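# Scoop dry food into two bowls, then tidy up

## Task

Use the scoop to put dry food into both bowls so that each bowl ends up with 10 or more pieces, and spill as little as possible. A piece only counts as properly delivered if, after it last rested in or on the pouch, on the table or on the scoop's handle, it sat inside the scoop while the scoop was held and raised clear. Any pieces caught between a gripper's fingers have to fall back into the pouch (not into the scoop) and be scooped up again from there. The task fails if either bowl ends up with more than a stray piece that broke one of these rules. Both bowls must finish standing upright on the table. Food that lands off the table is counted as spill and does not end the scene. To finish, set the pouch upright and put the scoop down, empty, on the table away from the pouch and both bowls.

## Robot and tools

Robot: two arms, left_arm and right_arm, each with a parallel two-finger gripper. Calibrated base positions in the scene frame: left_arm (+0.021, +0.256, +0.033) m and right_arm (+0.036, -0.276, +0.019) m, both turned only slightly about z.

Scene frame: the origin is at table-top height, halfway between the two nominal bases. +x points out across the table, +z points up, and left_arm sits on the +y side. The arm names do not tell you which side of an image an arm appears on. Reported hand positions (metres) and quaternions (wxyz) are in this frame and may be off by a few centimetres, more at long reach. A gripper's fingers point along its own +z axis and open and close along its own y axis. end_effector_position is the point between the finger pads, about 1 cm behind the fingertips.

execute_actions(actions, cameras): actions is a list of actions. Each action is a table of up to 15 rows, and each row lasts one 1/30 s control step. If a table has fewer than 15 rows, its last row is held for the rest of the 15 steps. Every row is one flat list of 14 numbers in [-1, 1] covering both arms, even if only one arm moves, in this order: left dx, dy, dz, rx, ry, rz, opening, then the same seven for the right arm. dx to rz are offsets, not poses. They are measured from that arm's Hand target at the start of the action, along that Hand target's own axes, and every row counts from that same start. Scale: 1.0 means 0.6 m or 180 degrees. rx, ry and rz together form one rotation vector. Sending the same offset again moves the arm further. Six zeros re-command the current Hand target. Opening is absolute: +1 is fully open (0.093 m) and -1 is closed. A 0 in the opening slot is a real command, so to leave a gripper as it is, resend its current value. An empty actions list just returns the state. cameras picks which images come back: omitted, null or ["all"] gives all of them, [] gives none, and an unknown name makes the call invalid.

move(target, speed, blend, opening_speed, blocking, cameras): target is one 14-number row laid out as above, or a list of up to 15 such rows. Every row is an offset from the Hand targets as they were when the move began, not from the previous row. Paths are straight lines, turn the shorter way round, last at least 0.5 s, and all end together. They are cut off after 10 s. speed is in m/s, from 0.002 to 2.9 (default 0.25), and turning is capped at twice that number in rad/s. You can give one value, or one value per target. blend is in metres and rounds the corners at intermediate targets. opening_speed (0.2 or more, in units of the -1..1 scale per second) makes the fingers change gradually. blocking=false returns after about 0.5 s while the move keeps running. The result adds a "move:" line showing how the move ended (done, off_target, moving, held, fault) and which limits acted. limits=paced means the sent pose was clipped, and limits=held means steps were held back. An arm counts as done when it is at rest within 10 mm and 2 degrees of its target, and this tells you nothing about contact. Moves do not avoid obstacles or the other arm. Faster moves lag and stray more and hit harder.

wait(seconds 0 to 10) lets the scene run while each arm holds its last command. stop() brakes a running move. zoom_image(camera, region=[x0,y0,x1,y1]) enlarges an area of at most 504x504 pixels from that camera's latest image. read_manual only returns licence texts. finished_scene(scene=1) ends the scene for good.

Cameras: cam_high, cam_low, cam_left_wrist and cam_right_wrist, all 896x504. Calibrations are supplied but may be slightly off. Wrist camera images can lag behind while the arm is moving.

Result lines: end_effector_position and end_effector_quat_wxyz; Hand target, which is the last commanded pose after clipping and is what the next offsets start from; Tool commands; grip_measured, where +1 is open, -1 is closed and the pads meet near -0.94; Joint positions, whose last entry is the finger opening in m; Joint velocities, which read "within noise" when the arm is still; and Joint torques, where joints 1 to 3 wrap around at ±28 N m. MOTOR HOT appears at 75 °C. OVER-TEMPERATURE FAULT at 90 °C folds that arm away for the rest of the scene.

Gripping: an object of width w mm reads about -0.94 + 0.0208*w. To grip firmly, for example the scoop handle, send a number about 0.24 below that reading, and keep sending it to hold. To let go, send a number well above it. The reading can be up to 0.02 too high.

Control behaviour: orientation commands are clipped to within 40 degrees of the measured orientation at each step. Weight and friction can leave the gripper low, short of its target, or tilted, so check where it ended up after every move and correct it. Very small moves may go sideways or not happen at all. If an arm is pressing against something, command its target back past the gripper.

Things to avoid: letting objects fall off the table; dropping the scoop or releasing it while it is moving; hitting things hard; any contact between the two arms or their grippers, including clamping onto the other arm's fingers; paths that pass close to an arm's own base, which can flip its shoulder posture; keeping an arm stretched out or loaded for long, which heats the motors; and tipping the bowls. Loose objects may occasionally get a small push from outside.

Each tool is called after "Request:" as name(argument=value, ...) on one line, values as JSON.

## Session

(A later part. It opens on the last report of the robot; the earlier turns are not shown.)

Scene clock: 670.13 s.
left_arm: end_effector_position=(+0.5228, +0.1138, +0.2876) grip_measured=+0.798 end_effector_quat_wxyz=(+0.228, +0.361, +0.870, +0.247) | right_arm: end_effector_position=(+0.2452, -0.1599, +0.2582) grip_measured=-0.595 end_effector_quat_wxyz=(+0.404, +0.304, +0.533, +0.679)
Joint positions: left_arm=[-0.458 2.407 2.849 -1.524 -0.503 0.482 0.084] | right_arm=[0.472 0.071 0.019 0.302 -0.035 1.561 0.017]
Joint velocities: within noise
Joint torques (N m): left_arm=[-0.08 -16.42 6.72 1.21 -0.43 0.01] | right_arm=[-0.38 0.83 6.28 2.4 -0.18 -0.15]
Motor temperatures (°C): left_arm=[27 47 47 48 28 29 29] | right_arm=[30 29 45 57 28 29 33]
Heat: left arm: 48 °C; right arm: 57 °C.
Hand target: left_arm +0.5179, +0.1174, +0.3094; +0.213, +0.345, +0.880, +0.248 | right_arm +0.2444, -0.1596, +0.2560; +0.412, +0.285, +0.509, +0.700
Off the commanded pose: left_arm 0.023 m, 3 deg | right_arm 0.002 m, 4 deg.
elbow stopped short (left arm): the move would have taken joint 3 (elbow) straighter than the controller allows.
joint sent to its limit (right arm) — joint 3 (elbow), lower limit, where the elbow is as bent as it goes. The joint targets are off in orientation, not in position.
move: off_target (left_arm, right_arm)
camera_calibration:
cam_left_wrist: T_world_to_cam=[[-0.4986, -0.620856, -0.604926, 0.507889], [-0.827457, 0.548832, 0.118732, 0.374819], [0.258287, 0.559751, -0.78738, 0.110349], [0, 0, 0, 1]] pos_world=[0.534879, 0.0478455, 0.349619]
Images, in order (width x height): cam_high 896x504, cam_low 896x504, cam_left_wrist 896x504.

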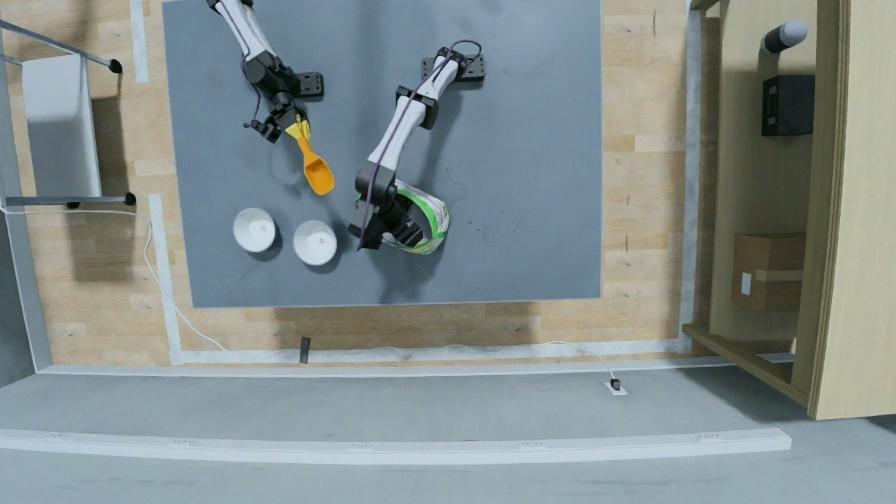

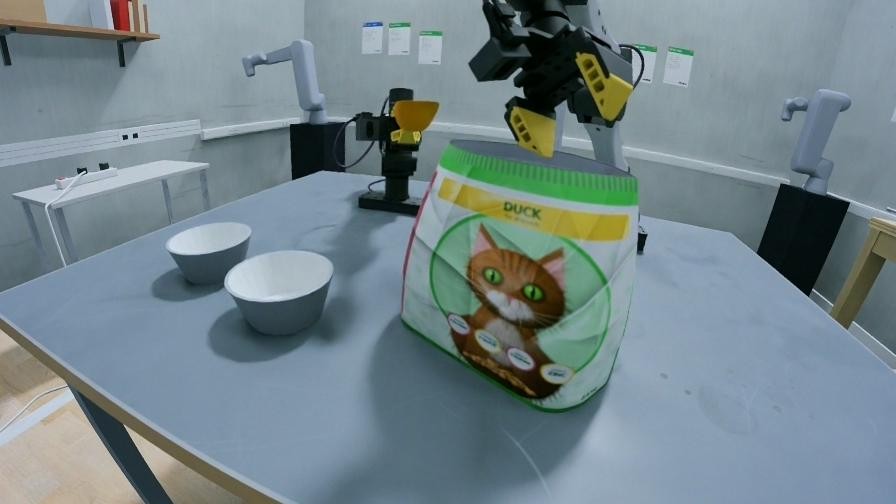

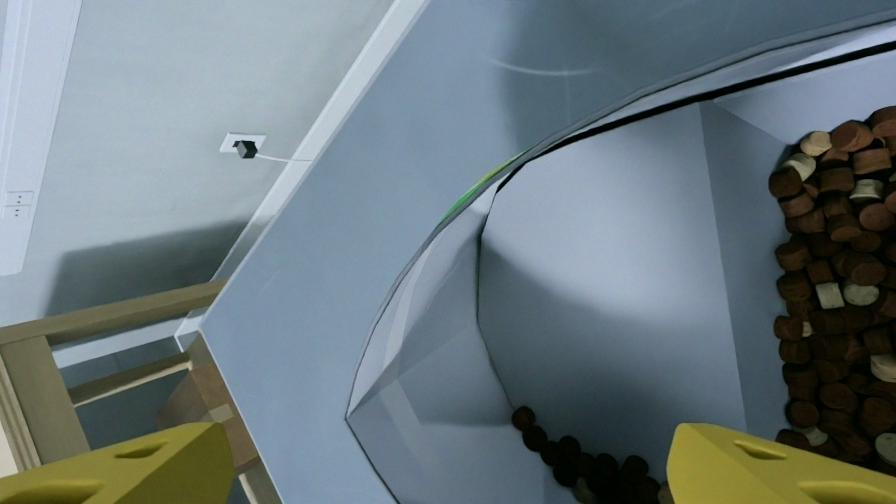

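Request:
move(target=[0.1155,-0.0438,-0.0435,0.168,-0.1052,0.3898,1,0,0,0,0,0,0,-0.935], speed=0.2, cameras=["cam_left_wrist","cam_low","cam_high"])

Scene clock: 718.83 s.
left_arm: end_effector_position=(+0.4514, +0.1409, +0.2870) grip_measured=+1.000 end_effector_quat_wxyz=(+0.135, +0.841, +0.511, +0.112) | right_arm: end_effector_position=(+0.2452, -0.1599, +0.2582) grip_measured=-0.595 end_effector_quat_wxyz=(+0.404, +0.304, +0.533, +0.679)
Joint positions: left_arm=[-0.276 2.094 2.437 -1.562 0.029 1.794 0.093] | right_arm=[0.472 0.071 0.019 0.302 -0.035 1.561 0.017]
Joint velocities: within noise
Joint torques (N m): left_arm=[0.42 -14.52 4.68 0.93 0.18 0.19] | right_arm=[-0.4 0.85 6.24 2.41 -0.17 -0.14]
Motor temperatures (°C): left_arm=[27 57 46 44 28 29 28] | right_arm=[30 29 45 58 28 29 33]
Heat: left arm: 57 °C; right arm: 58 °C.
Hand target: left_arm +0.4439, +0.1426, +0.3005; +0.075, +0.854, +0.513, +0.045 | right_arm +0.2444, -0.1596, +0.2560; +0.412, +0.285, +0.509, +0.700
Off the commanded pose: left_arm 0.015 m, 10 deg | right_arm 0.002 m, 4 deg.
joint sent to its limit (left arm) — joint 4 (wrist pitch), lower limit. The joint targets are off in orientation, not in position.
joint sent to its limit (right arm) — joint 3 (elbow), lower limit, where the elbow is as bent as it goes. The joint targets are off in orientation, not in position.
move: off_target (left_arm, right_arm)
camera_calibration:
cam_left_wrist: T_world_to_cam=[[-0.829725, 0.42911, -0.356961, 0.419057], [0.258119, 0.862005, 0.436258, -0.324384], [0.494906, 0.269836, -0.825989, 0.058284], [0, 0, 0, 1]] pos_world=[0.402586, 0.0840718, 0.339244]
Images, in order (width x height): cam_high 896x504, cam_low 896x504, cam_left_wrist 896x504.

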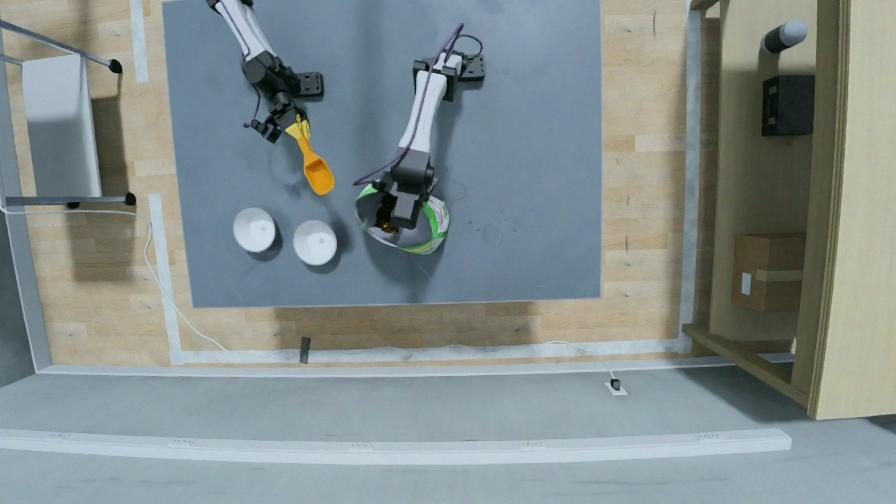

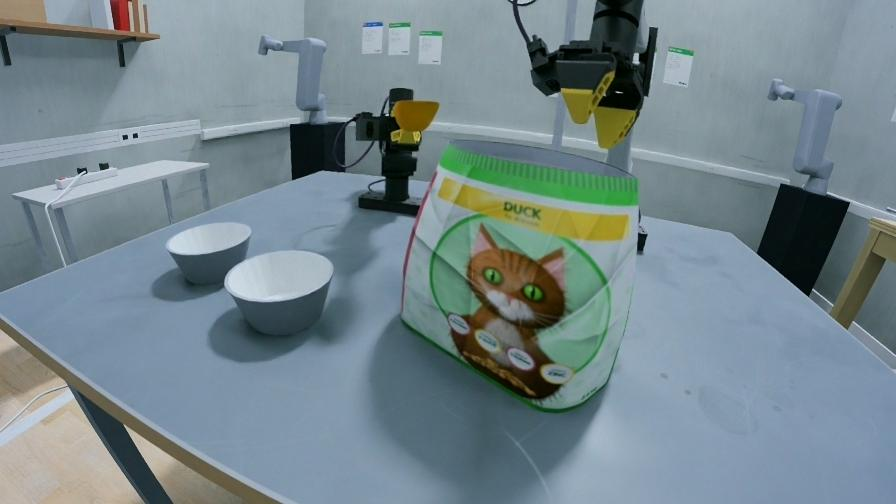

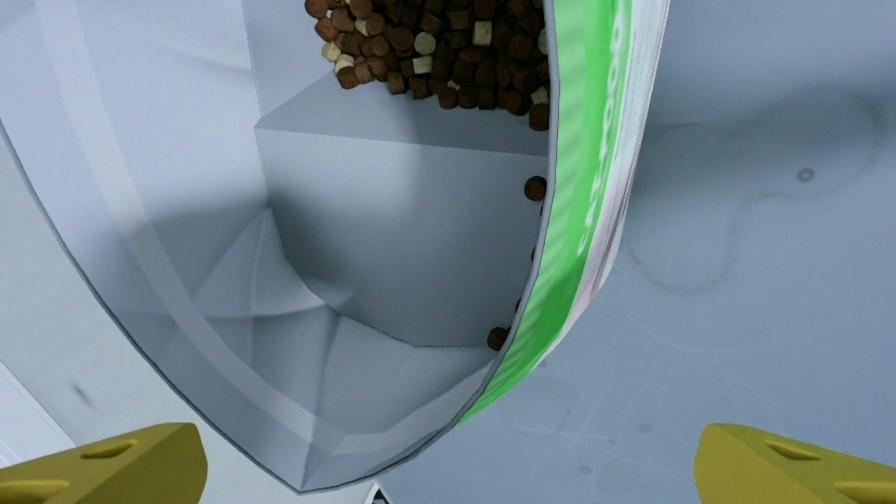

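Request:
move(target=[0.0063,-0.0158,0.158,0,0,0,1,0,0,0,0,0,0,-0.935], speed=0.12, cameras=["cam_left_wrist","cam_low"])

Scene clock: 729.47 s.
left_arm: end_effector_position=(+0.4492, +0.1430, +0.2066) grip_measured=+1.000 end_effector_quat_wxyz=(+0.067, +0.853, +0.515, +0.046) | right_arm: end_effector_position=(+0.2452, -0.1599, +0.2582) grip_measured=-0.595 end_effector_quat_wxyz=(+0.404, +0.304, +0.533, +0.679)
Joint positions: left_arm=[-0.273 2.15 2.224 -1.483 0.029 1.807 0.093] | right_arm=[0.472 0.071 0.019 0.302 -0.035 1.561 0.017]
Joint velocities: within noise
Joint torques (N m): left_arm=[0.51 -11.95 5.37 0.73 0.17 0.19] | right_arm=[-0.38 0.85 6.28 2.39 -0.16 -0.14]
Motor temperatures (°C): left_arm=[27 59 45 44 28 29 28] | right_arm=[30 28 45 58 28 29 33]
Heat: left arm: 59 °C; right arm: 58 °C.
Hand target: left_arm +0.4520, +0.1426, +0.2055; +0.075, +0.854, +0.513, +0.045 | right_arm +0.2444, -0.1596, +0.2560; +0.412, +0.285, +0.509, +0.700
Off the commanded pose: left_arm 0.003 m, 1 deg | right_arm 0.002 m, 4 deg.
joint sent to its limit (right arm) — joint 3 (elbow), lower limit, where the elbow is as bent as it goes. The joint targets are off in orientation, not in position.
move: off_target (right_arm)
camera_calibration:
cam_left_wrist: T_world_to_cam=[[-0.874892, 0.450313, -0.178275, 0.368105], [0.345063, 0.837864, 0.422985, -0.323401], [0.339846, 0.30855, -0.888427, 0.0694867], [0, 0, 0, 1]] pos_world=[0.410031, 0.0837639, 0.264152]
Images, in order (width x height): cam_low 896x504, cam_left_wrist 896x504.

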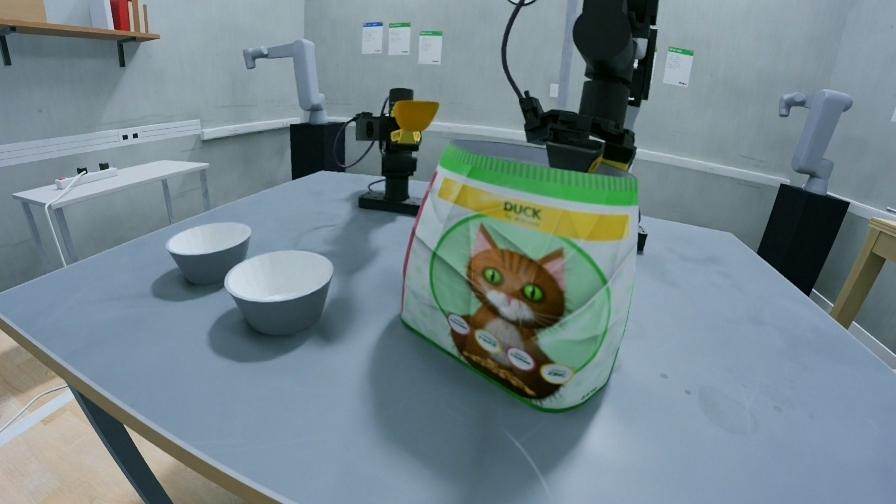

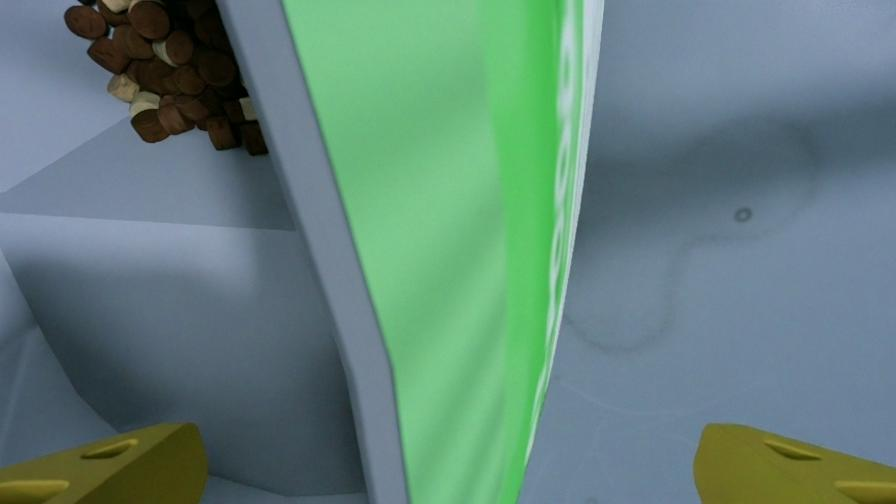

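Request:
move(target=[0,0,0,0,0,0,-1,0,0,0,0,0,0,-0.935], opening_speed=0.8, cameras=[])

Request:
move(target=[-0.038,0.0627,0.006,0,0.0425,-0.2407,-1,0,0,0,0,0,0,-0.935], speed=0.1)

Request:
zoom_image(camera="cam_high", region=[330, 130, 500, 300])

Scene clock: 740.93 s.
left_arm: end_effector_position=(+0.4528, +0.1421, +0.2059) grip_measured=-0.982 end_effector_quat_wxyz=(+0.071, +0.856, +0.509, +0.051) | right_arm: end_effector_position=(+0.2452, -0.1599, +0.2582) grip_measured=-0.595 end_effector_quat_wxyz=(+0.404, +0.304, +0.533, +0.679)
Joint positions: left_arm=[-0.273 2.153 2.224 -1.469 0.029 1.819 0] | right_arm=[0.472 0.071 0.019 0.302 -0.035 1.561 0.017]
Joint velocities: within noise
Joint torques (N m): left_arm=[0.47 -12.29 5.38 0.61 0.18 0.05] | right_arm=[-0.38 0.85 6.26 2.4 -0.17 -0.14]
Motor temperatures (°C): left_arm=[27 59 44 43 28 29 28] | right_arm=[30 28 45 58 28 29 33]
Heat: left arm: 59 °C; right arm: 58 °C.
Hand target: left_arm +0.4521, +0.1426, +0.2055; +0.075, +0.854, +0.513, +0.045 | right_arm +0.2444, -0.1596, +0.2560; +0.412, +0.285, +0.509, +0.700
Off the commanded pose: left_arm 0.001 m, 1 deg | right_arm 0.002 m, 4 deg.
joint sent to its limit (right arm) — joint 3 (elbow), lower limit, where the elbow is as bent as it goes. The joint targets are off in orientation, not in position.
move: off_target (right_arm)
No camera images: "cameras" was empty.

Scene clock: 745.40 s.
left_arm: end_effector_position=(+0.4626, +0.1093, +0.1968) grip_measured=-0.982 end_effector_quat_wxyz=(+0.047, +0.618, +0.782, +0.064) | right_arm: end_effector_position=(+0.2452, -0.1599, +0.2582) grip_measured=-0.595 end_effector_quat_wxyz=(+0.404, +0.304, +0.533, +0.679)
Joint positions: left_arm=[-0.38 2.329 2.487 -1.598 -0.093 0.989 0] | right_arm=[0.472 0.071 0.019 0.302 -0.035 1.561 0.017]
Joint velocities: within noise
Joint torques (N m): left_arm=[-0.31 -13.24 8.73 0.87 -0.18 -0.31] | right_arm=[-0.39 0.87 6.27 2.4 -0.17 -0.14]
Motor temperatures (°C): left_arm=[27 58 44 43 28 29 28] | right_arm=[30 28 45 58 28 29 33]
Heat: left arm: 58 °C; right arm: 58 °C.
Hand target: left_arm +0.4746, +0.1048, +0.2084; +0.052, +0.600, +0.796, +0.070 | right_arm +0.2444, -0.1596, +0.2560; +0.412, +0.285, +0.509, +0.700
Off the commanded pose: left_arm 0.017 m, 3 deg | right_arm 0.002 m, 4 deg.
joint read past its limit (left arm) — joint 4 (wrist pitch), lower limit.
joint sent to its limit (left arm) — joint 4 (wrist pitch), lower limit. The joint targets are off in orientation, not in position.
joint sent to its limit (right arm) — joint 3 (elbow), lower limit, where the elbow is as bent as it goes. The joint targets are off in orientation, not in position.
move: off_target (left_arm, right_arm)
camera_calibration:
cam_left_wrist: T_world_to_cam=[[-0.955472, -0.237649, -0.174918, 0.505012], [-0.290685, 0.859985, 0.419438, -0.00324363], [0.0507477, 0.451607, -0.890773, 0.185175], [0, 0, 0, 1]] pos_world=[0.472185, 0.0391786, 0.254645]
cam_right_wrist: T_world_to_cam=[[0.161084, 0.131877, -0.97809, 0.234866], [-0.820427, 0.568757, -0.0584326, 0.345433], [0.54859, 0.811864, 0.199813, 0.0214745], [0, 0, 0, 1]] pos_world=[0.233789, -0.244875, 0.245614]

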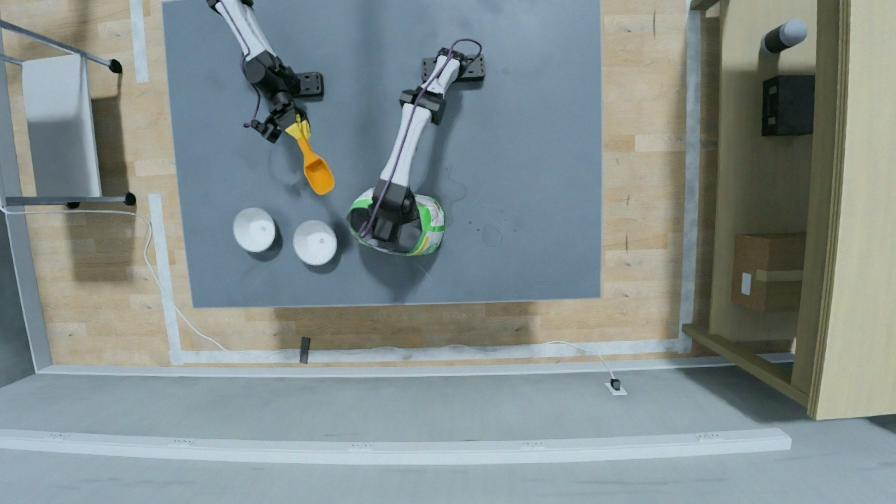

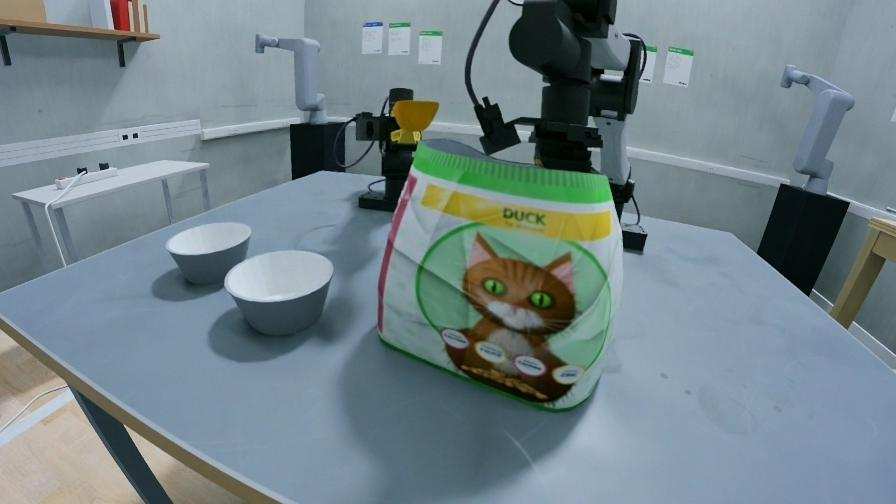

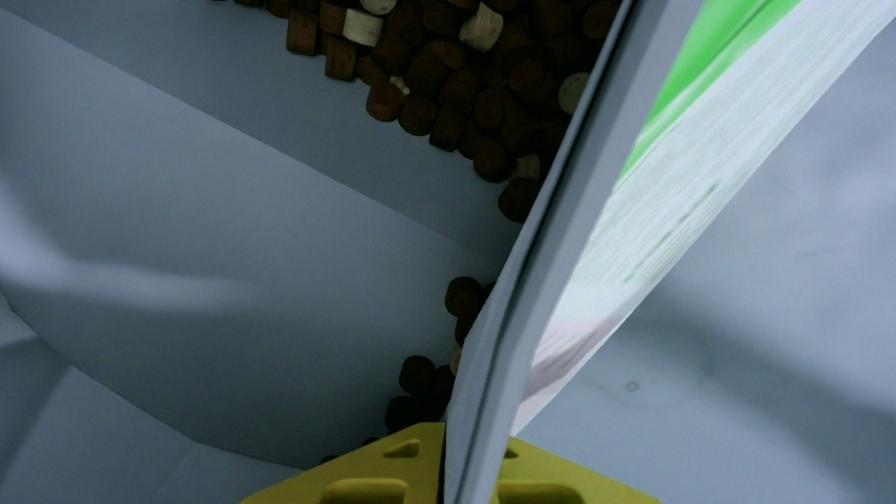

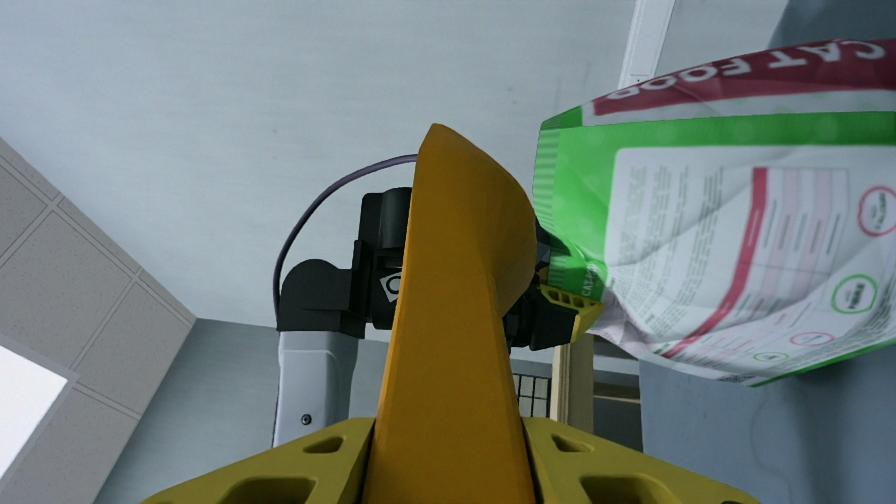

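Scaled by 2.965 from the camera's 896x504 image, which has a finer 1280x720 frame.

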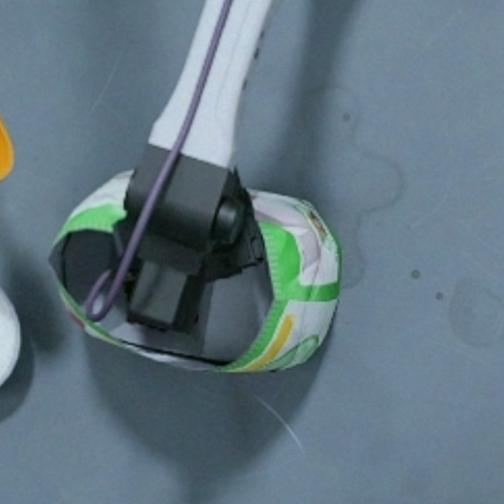

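Request:
move(target=[0,0,0,0,0,0,0.6,0,0,0,0,0,0,-0.935], opening_speed=0.6, cameras=[])

Request:
move(target=[0,0,-0.16,0,0,0,0.8,0,0,0,0,0,0,-0.935], speed=0.12, cameras=["cam_left_wrist","cam_low","cam_high"])

Request:
zoom_image(camera="cam_high", region=[330, 130, 500, 300])

Scene clock: 754.87 s.
left_arm: end_effector_position=(+0.4678, +0.1085, +0.2037) grip_measured=+0.598 end_effector_quat_wxyz=(+0.062, +0.603, +0.792, +0.073) | right_arm: end_effector_position=(+0.2452, -0.1599, +0.2582) grip_measured=-0.595 end_effector_quat_wxyz=(+0.404, +0.304, +0.533, +0.679)
Joint positions: left_arm=[-0.381 2.329 2.511 -1.591 -0.103 0.955 0.074] | right_arm=[0.472 0.071 0.019 0.302 -0.035 1.561 0.017]
Joint velocities: within noise
Joint torques (N m): left_arm=[-0.25 -13.15 6.79 0.87 -0.08 0.01] | right_arm=[-0.39 0.83 6.24 2.4 -0.17 -0.13]
Motor temperatures (°C): left_arm=[27 58 45 42 28 29 29] | right_arm=[30 28 45 58 28 29 33]
Heat: left arm: 58 °C; right arm: 58 °C.
Hand target: left_arm +0.4746, +0.1046, +0.2085; +0.052, +0.600, +0.796, +0.070 | right_arm +0.2444, -0.1596, +0.2560; +0.412, +0.285, +0.509, +0.700
Off the commanded pose: left_arm 0.009 m, 1 deg | right_arm 0.002 m, 4 deg.
joint read past its limit (left arm) — joint 4 (wrist pitch), lower limit.
joint sent to its limit (left arm) — joint 4 (wrist pitch), lower limit. The joint targets are off in orientation, not in position.
joint sent to its limit (right arm) — joint 3 (elbow), lower limit, where the elbow is as bent as it goes. The joint targets are off in orientation, not in position.
move: off_target (right_arm)
No camera images: "cameras" was empty.

Scene clock: 756.07 s.
left_arm: end_effector_position=(+0.4580, +0.1008, +0.2831) grip_measured=+0.798 end_effector_quat_wxyz=(+0.159, +0.600, +0.778, +0.100) | right_arm: end_effector_position=(+0.2452, -0.1599, +0.2582) grip_measured=-0.595 end_effector_quat_wxyz=(+0.404, +0.304, +0.533, +0.679)
Joint positions: left_arm=[-0.404 2.183 2.559 -1.581 -0.103 0.954 0.084] | right_arm=[0.472 0.071 0.019 0.302 -0.035 1.561 0.017]
Joint velocities: within noise
Joint torques (N m): left_arm=[-0.39 -14.41 6.86 1.21 -0.18 0.02] | right_arm=[-0.39 0.84 6.26 2.4 -0.17 -0.14]
Motor temperatures (°C): left_arm=[27 58 45 42 28 29 28] | right_arm=[30 28 45 58 28 29 33]
Heat: left arm: 58 °C; right arm: 58 °C.
Hand target: left_arm +0.4585, +0.1001, +0.3030; +0.052, +0.599, +0.796, +0.070 | right_arm +0.2444, -0.1596, +0.2560; +0.412, +0.285, +0.509, +0.700
Off the commanded pose: left_arm 0.020 m, 13 deg | right_arm 0.002 m, 4 deg.
joint read past its limit (left arm) — joint 4 (wrist pitch), lower limit.
joint sent to its limit (left arm) — joint 4 (wrist pitch), lower limit. The joint targets are off in orientation, not in position.
joint sent to its limit (right arm) — joint 3 (elbow), lower limit, where the elbow is as bent as it goes. The joint targets are off in orientation, not in position.
move: off_target (left_arm, right_arm)
camera_calibration:
cam_left_wrist: T_world_to_cam=[[-0.892488, -0.2719, -0.359911, 0.540607], [-0.378895, 0.884842, 0.271097, 0.0464326], [0.244753, 0.378319, -0.892732, 0.185167], [0, 0, 0, 1]] pos_world=[0.454758, 0.0358532, 0.347287]
Images, in order (width x height): cam_high 896x504, cam_low 896x504, cam_left_wrist 896x504.

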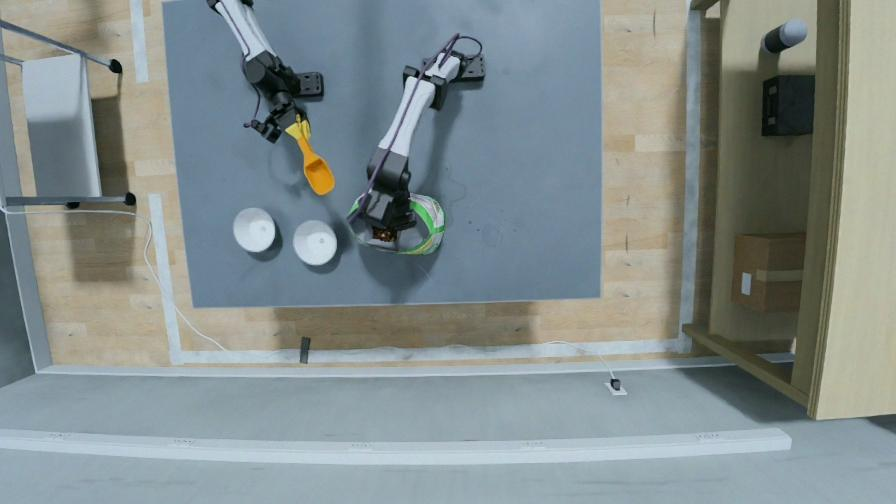

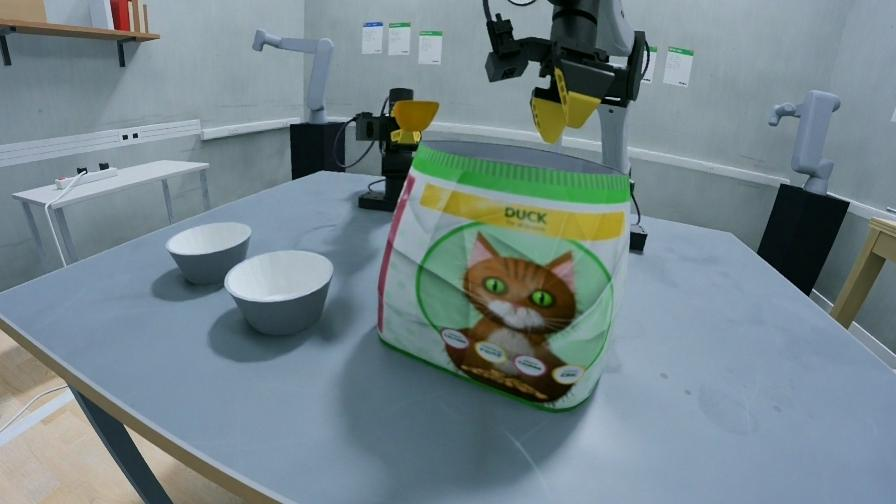

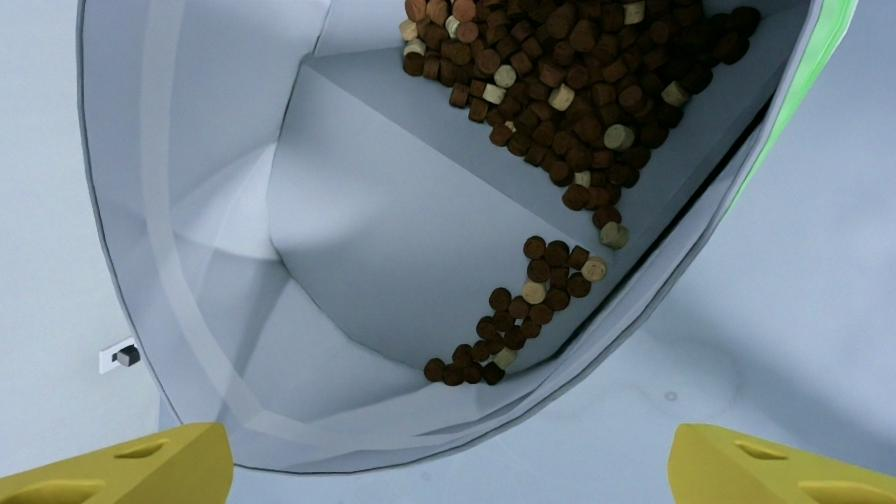

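Scaled by 2.965 from the camera's 896x504 image, which has a finer 1280x720 frame.

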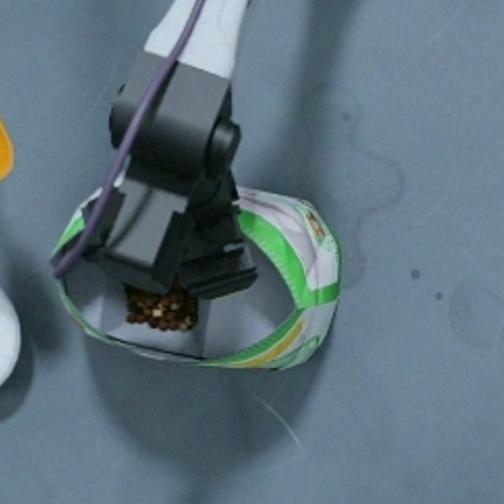

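Request:
move(target=[-0.1277,-0.0677,-0.012,0,0,0,1,-0.191,0.066,-0.052,0,0,0,-0.935], speed=0.15, cameras=["cam_left_wrist","cam_low","cam_high"])

Scene clock: 782.30 s.
left_arm: end_effector_position=(+0.4344, +0.0165, +0.2989) grip_measured=+1.000 end_effector_quat_wxyz=(+0.209, +0.599, +0.768, +0.090) | right_arm: end_effector_position=(+0.2661, -0.2789, +0.2773) grip_measured=-0.595 end_effector_quat_wxyz=(+0.427, +0.327, +0.518, +0.665)
Joint positions: left_arm=[-0.599 2.224 2.673 -1.581 -0.138 0.783 0.093] | right_arm=[-0.728 0.712 0.023 1.258 -1.09 2.079 0.017]
Joint velocities: within noise
Joint torques (N m): left_arm=[0.13 -11.36 7.01 1.36 -0.16 0.02] | right_arm=[-0.14 0.87 7.95 1.86 0.26 -0.11]
Motor temperatures (°C): left_arm=[27 60 44 43 28 29 28] | right_arm=[30 28 45 57 28 29 33]
Heat: left arm: 60 °C; right arm: 57 °C.
Hand target: left_arm +0.4399, +0.0150, +0.3030; +0.052, +0.600, +0.796, +0.070 | right_arm +0.2645, -0.2795, +0.2858; +0.412, +0.285, +0.509, +0.700
Off the commanded pose: left_arm 0.007 m, 18 deg | right_arm 0.009 m, 7 deg.
joint read past its limit (left arm) — joint 4 (wrist pitch), lower limit.
joint sent to its limit (left arm) — joint 4 (wrist pitch), lower limit. The joint targets are off in orientation, not in position.
joint sent to its limit (right arm) — joint 6 (wrist roll), upper limit. The joint targets are off in orientation, not in position.
move: off_target (left_arm, right_arm)
camera_calibration:
cam_left_wrist: T_world_to_cam=[[-0.873623, -0.277777, -0.399528, 0.506039], [-0.371573, 0.910957, 0.17914, 0.131608], [0.314191, 0.304955, -0.899047, 0.209882], [0, 0, 0, 1]] pos_world=[0.425046, -0.0433272, 0.367294]
Images, in order (width x height): cam_high 896x504, cam_low 896x504, cam_left_wrist 896x504.

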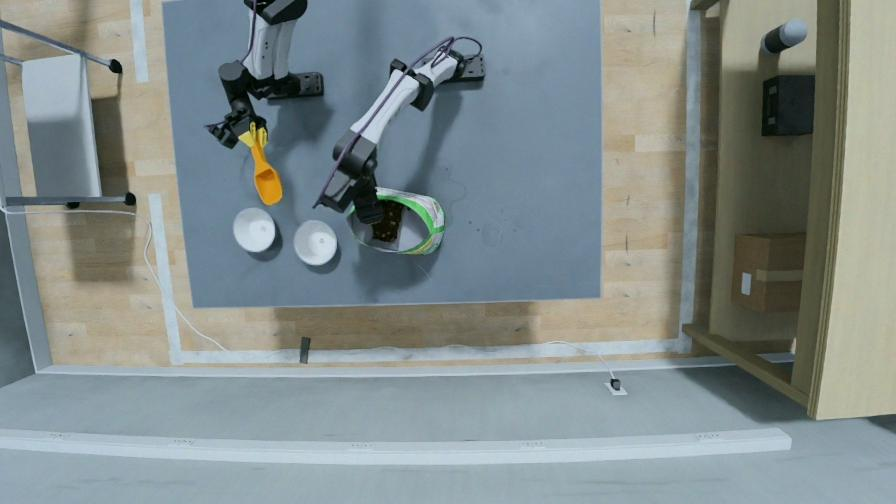

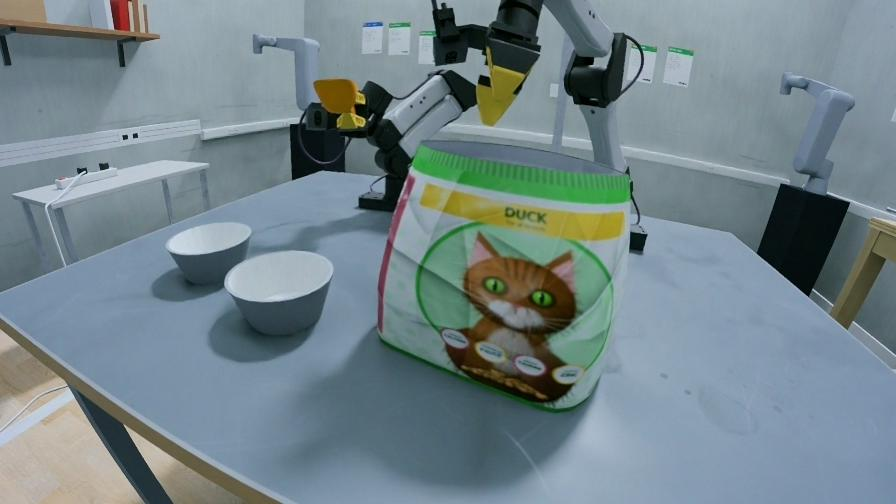

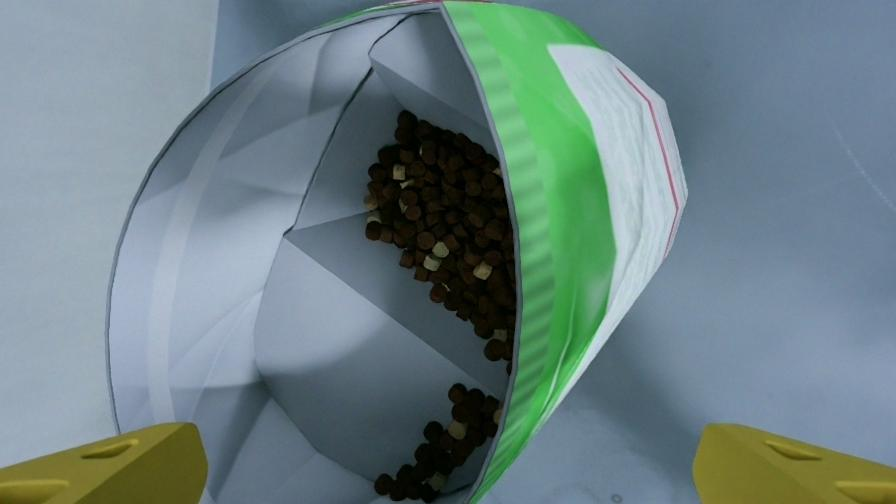

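Request:
move(target=[-0.0143,-0.02,0.159,0,0,0,1,0,0,0,0,0,0,-0.935], speed=0.12, cameras=["cam_left_wrist","cam_low"])

Scene clock: 795.13 s.
left_arm: end_effector_position=(+0.4446, +0.0099, +0.2108) grip_measured=+1.000 end_effector_quat_wxyz=(+0.108, +0.603, +0.787, +0.078) | right_arm: end_effector_position=(+0.2658, -0.2787, +0.2778) grip_measured=-0.595 end_effector_quat_wxyz=(+0.428, +0.325, +0.519, +0.665)
Joint positions: left_arm=[-0.599 2.38 2.619 -1.58 -0.138 0.75 0.093] | right_arm=[-0.728 0.712 0.023 1.262 -1.09 2.079 0.017]
Joint velocities: within noise
Joint torques (N m): left_arm=[0.06 -12.93 5.01 0.93 -0.06 0.02] | right_arm=[-0.12 0.92 7.86 1.87 0.27 -0.11]
Motor temperatures (°C): left_arm=[27 59 45 43 28 29 28] | right_arm=[30 28 45 54 28 29 33]
Heat: left arm: 59 °C; right arm: 54 °C.
Hand target: left_arm +0.4469, +0.0082, +0.2070; +0.052, +0.599, +0.796, +0.070 | right_arm +0.2646, -0.2795, +0.2857; +0.412, +0.285, +0.509, +0.700
Off the commanded pose: left_arm 0.005 m, 6 deg | right_arm 0.008 m, 6 deg.
joint read past its limit (left arm) — joint 4 (wrist pitch), lower limit.
joint sent to its limit (left arm) — joint 4 (wrist pitch), lower limit. The joint targets are off in orientation, not in position.
joint sent to its limit (right arm) — joint 6 (wrist roll), upper limit. The joint targets are off in orientation, not in position.
move: off_target (left_arm, right_arm)
camera_calibration:
cam_left_wrist: T_world_to_cam=[[-0.924649, -0.271734, -0.266804, 0.472613], [-0.35343, 0.873227, 0.335503, 0.116529], [0.141813, 0.404519, -0.903467, 0.206062], [0, 0, 0, 1]] pos_world=[0.448964, -0.0566876, 0.27317]
Images, in order (width x height): cam_low 896x504, cam_left_wrist 896x504.

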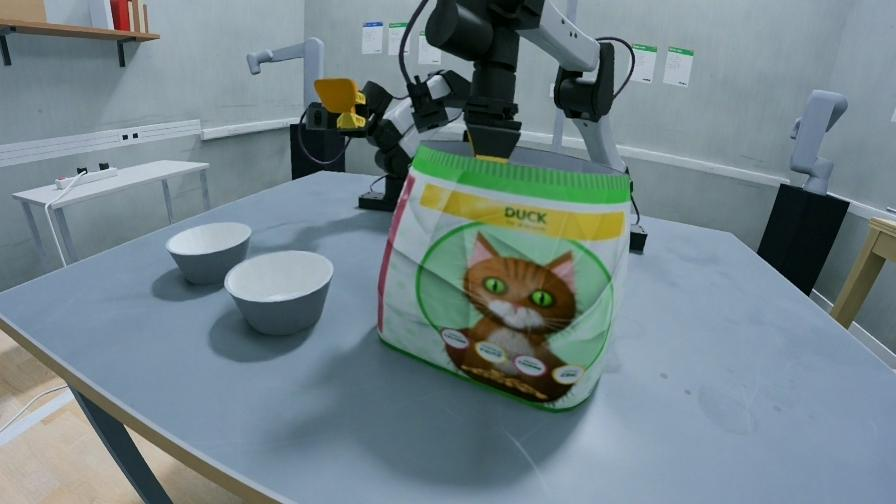

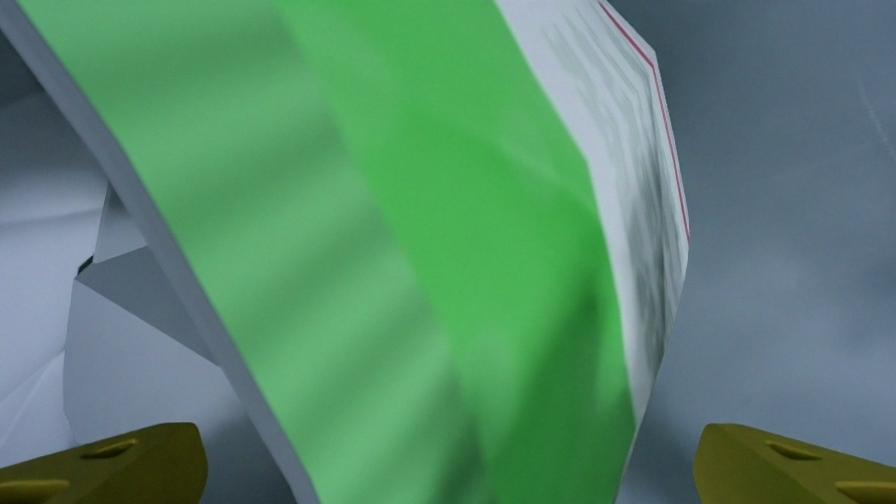

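Request:
move(target=[0,0.025,0,0,0,-0.083,1,0,0,0,0,0,0,-0.935], speed=0.1, cameras=[])

Request:
move(target=[0,0,0,0,0,0,-1,0,0,0,0,0,0,-0.935], opening_speed=0.8, cameras=["cam_left_wrist","cam_high"])

Scene clock: 805.83 s.
left_arm: end_effector_position=(+0.4541, +0.0135, +0.2079) grip_measured=+1.000 end_effector_quat_wxyz=(+0.120, +0.500, +0.855, +0.066) | right_arm: end_effector_position=(+0.2657, -0.2785, +0.2780) grip_measured=-0.595 end_effector_quat_wxyz=(+0.429, +0.324, +0.519, +0.665)
Joint positions: left_arm=[-0.582 2.41 2.659 -1.581 -0.138 0.519 0.093] | right_arm=[-0.728 0.712 0.023 1.264 -1.09 2.079 0.017]
Joint velocities: within noise
Joint torques (N m): left_arm=[0.57 -12.67 7.51 0.96 -0.05 -0.01] | right_arm=[-0.08 0.96 7.88 1.85 0.28 -0.11]
Motor temperatures (°C): left_arm=[27 60 45 42 28 29 28] | right_arm=[30 28 45 53 28 29 33]
Heat: left arm: 60 °C; right arm: 53 °C.
Hand target: left_arm +0.4612, +0.0123, +0.2096; +0.061, +0.491, +0.867, +0.063 | right_arm +0.2645, -0.2795, +0.2858; +0.412, +0.285, +0.509, +0.700
Off the commanded pose: left_arm 0.007 m, 7 deg | right_arm 0.008 m, 6 deg.
joint read past its limit (left arm) — joint 4 (wrist pitch), lower limit.
joint sent to its limit (left arm) — joint 4 (wrist pitch), lower limit. The joint targets are off in orientation, not in position.
joint sent to its limit (right arm) — joint 6 (wrist roll), upper limit. The joint targets are off in orientation, not in position.
move: off_target (left_arm, right_arm)
No camera images: "cameras" was empty.

Scene clock: 808.67 s.
left_arm: end_effector_position=(+0.4469, +0.0084, +0.2056) grip_measured=-0.981 end_effector_quat_wxyz=(+0.112, +0.500, +0.858, +0.041) | right_arm: end_effector_position=(+0.2657, -0.2785, +0.2780) grip_measured=-0.595 end_effector_quat_wxyz=(+0.429, +0.324, +0.519, +0.665)
Joint positions: left_arm=[-0.582 2.411 2.659 -1.596 -0.089 0.509 0] | right_arm=[-0.728 0.712 0.023 1.264 -1.09 2.079 0.017]
Joint velocities: within noise
Joint torques (N m): left_arm=[0.69 -12.82 7.43 1.08 -0.51 0.08] | right_arm=[-0.1 0.96 7.9 1.84 0.28 -0.12]
Motor temperatures (°C): left_arm=[27 59 45 42 28 29 28] | right_arm=[30 28 45 53 28 29 33]
Heat: left arm: 59 °C; right arm: 53 °C.
Hand target: left_arm +0.4612, +0.0123, +0.2095; +0.061, +0.491, +0.867, +0.063 | right_arm +0.2646, -0.2795, +0.2857; +0.412, +0.285, +0.509, +0.700
Off the commanded pose: left_arm 0.015 m, 6 deg | right_arm 0.008 m, 6 deg.
joint read past its limit (left arm) — joint 4 (wrist pitch), lower limit.
joint sent to its limit (left arm) — joint 4 (wrist pitch), lower limit. The joint targets are off in orientation, not in position.
joint sent to its limit (right arm) — joint 6 (wrist roll), upper limit. The joint targets are off in orientation, not in position.
move: off_target (left_arm, right_arm)
camera_calibration:
cam_left_wrist: T_world_to_cam=[[-0.839695, -0.506198, -0.19666, 0.422462], [-0.54272, 0.794981, 0.271034, 0.21892], [0.0191441, 0.334317, -0.942266, 0.265079], [0, 0, 0, 1]] pos_world=[0.468477, -0.0488081, 0.273521]
Images, in order (width x height): cam_high 896x504, cam_left_wrist 896x504.

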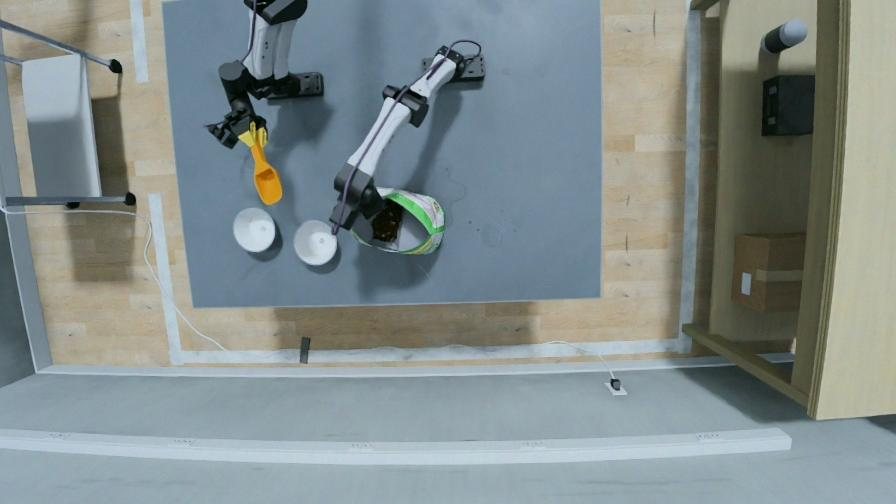

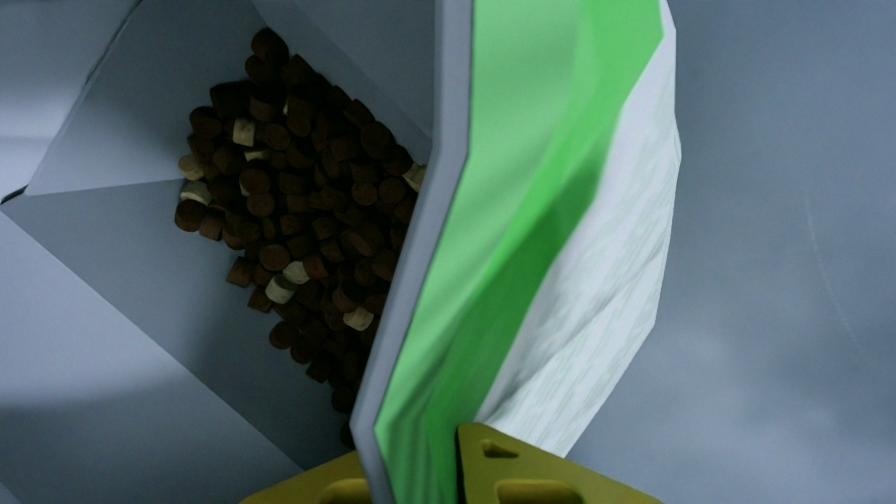

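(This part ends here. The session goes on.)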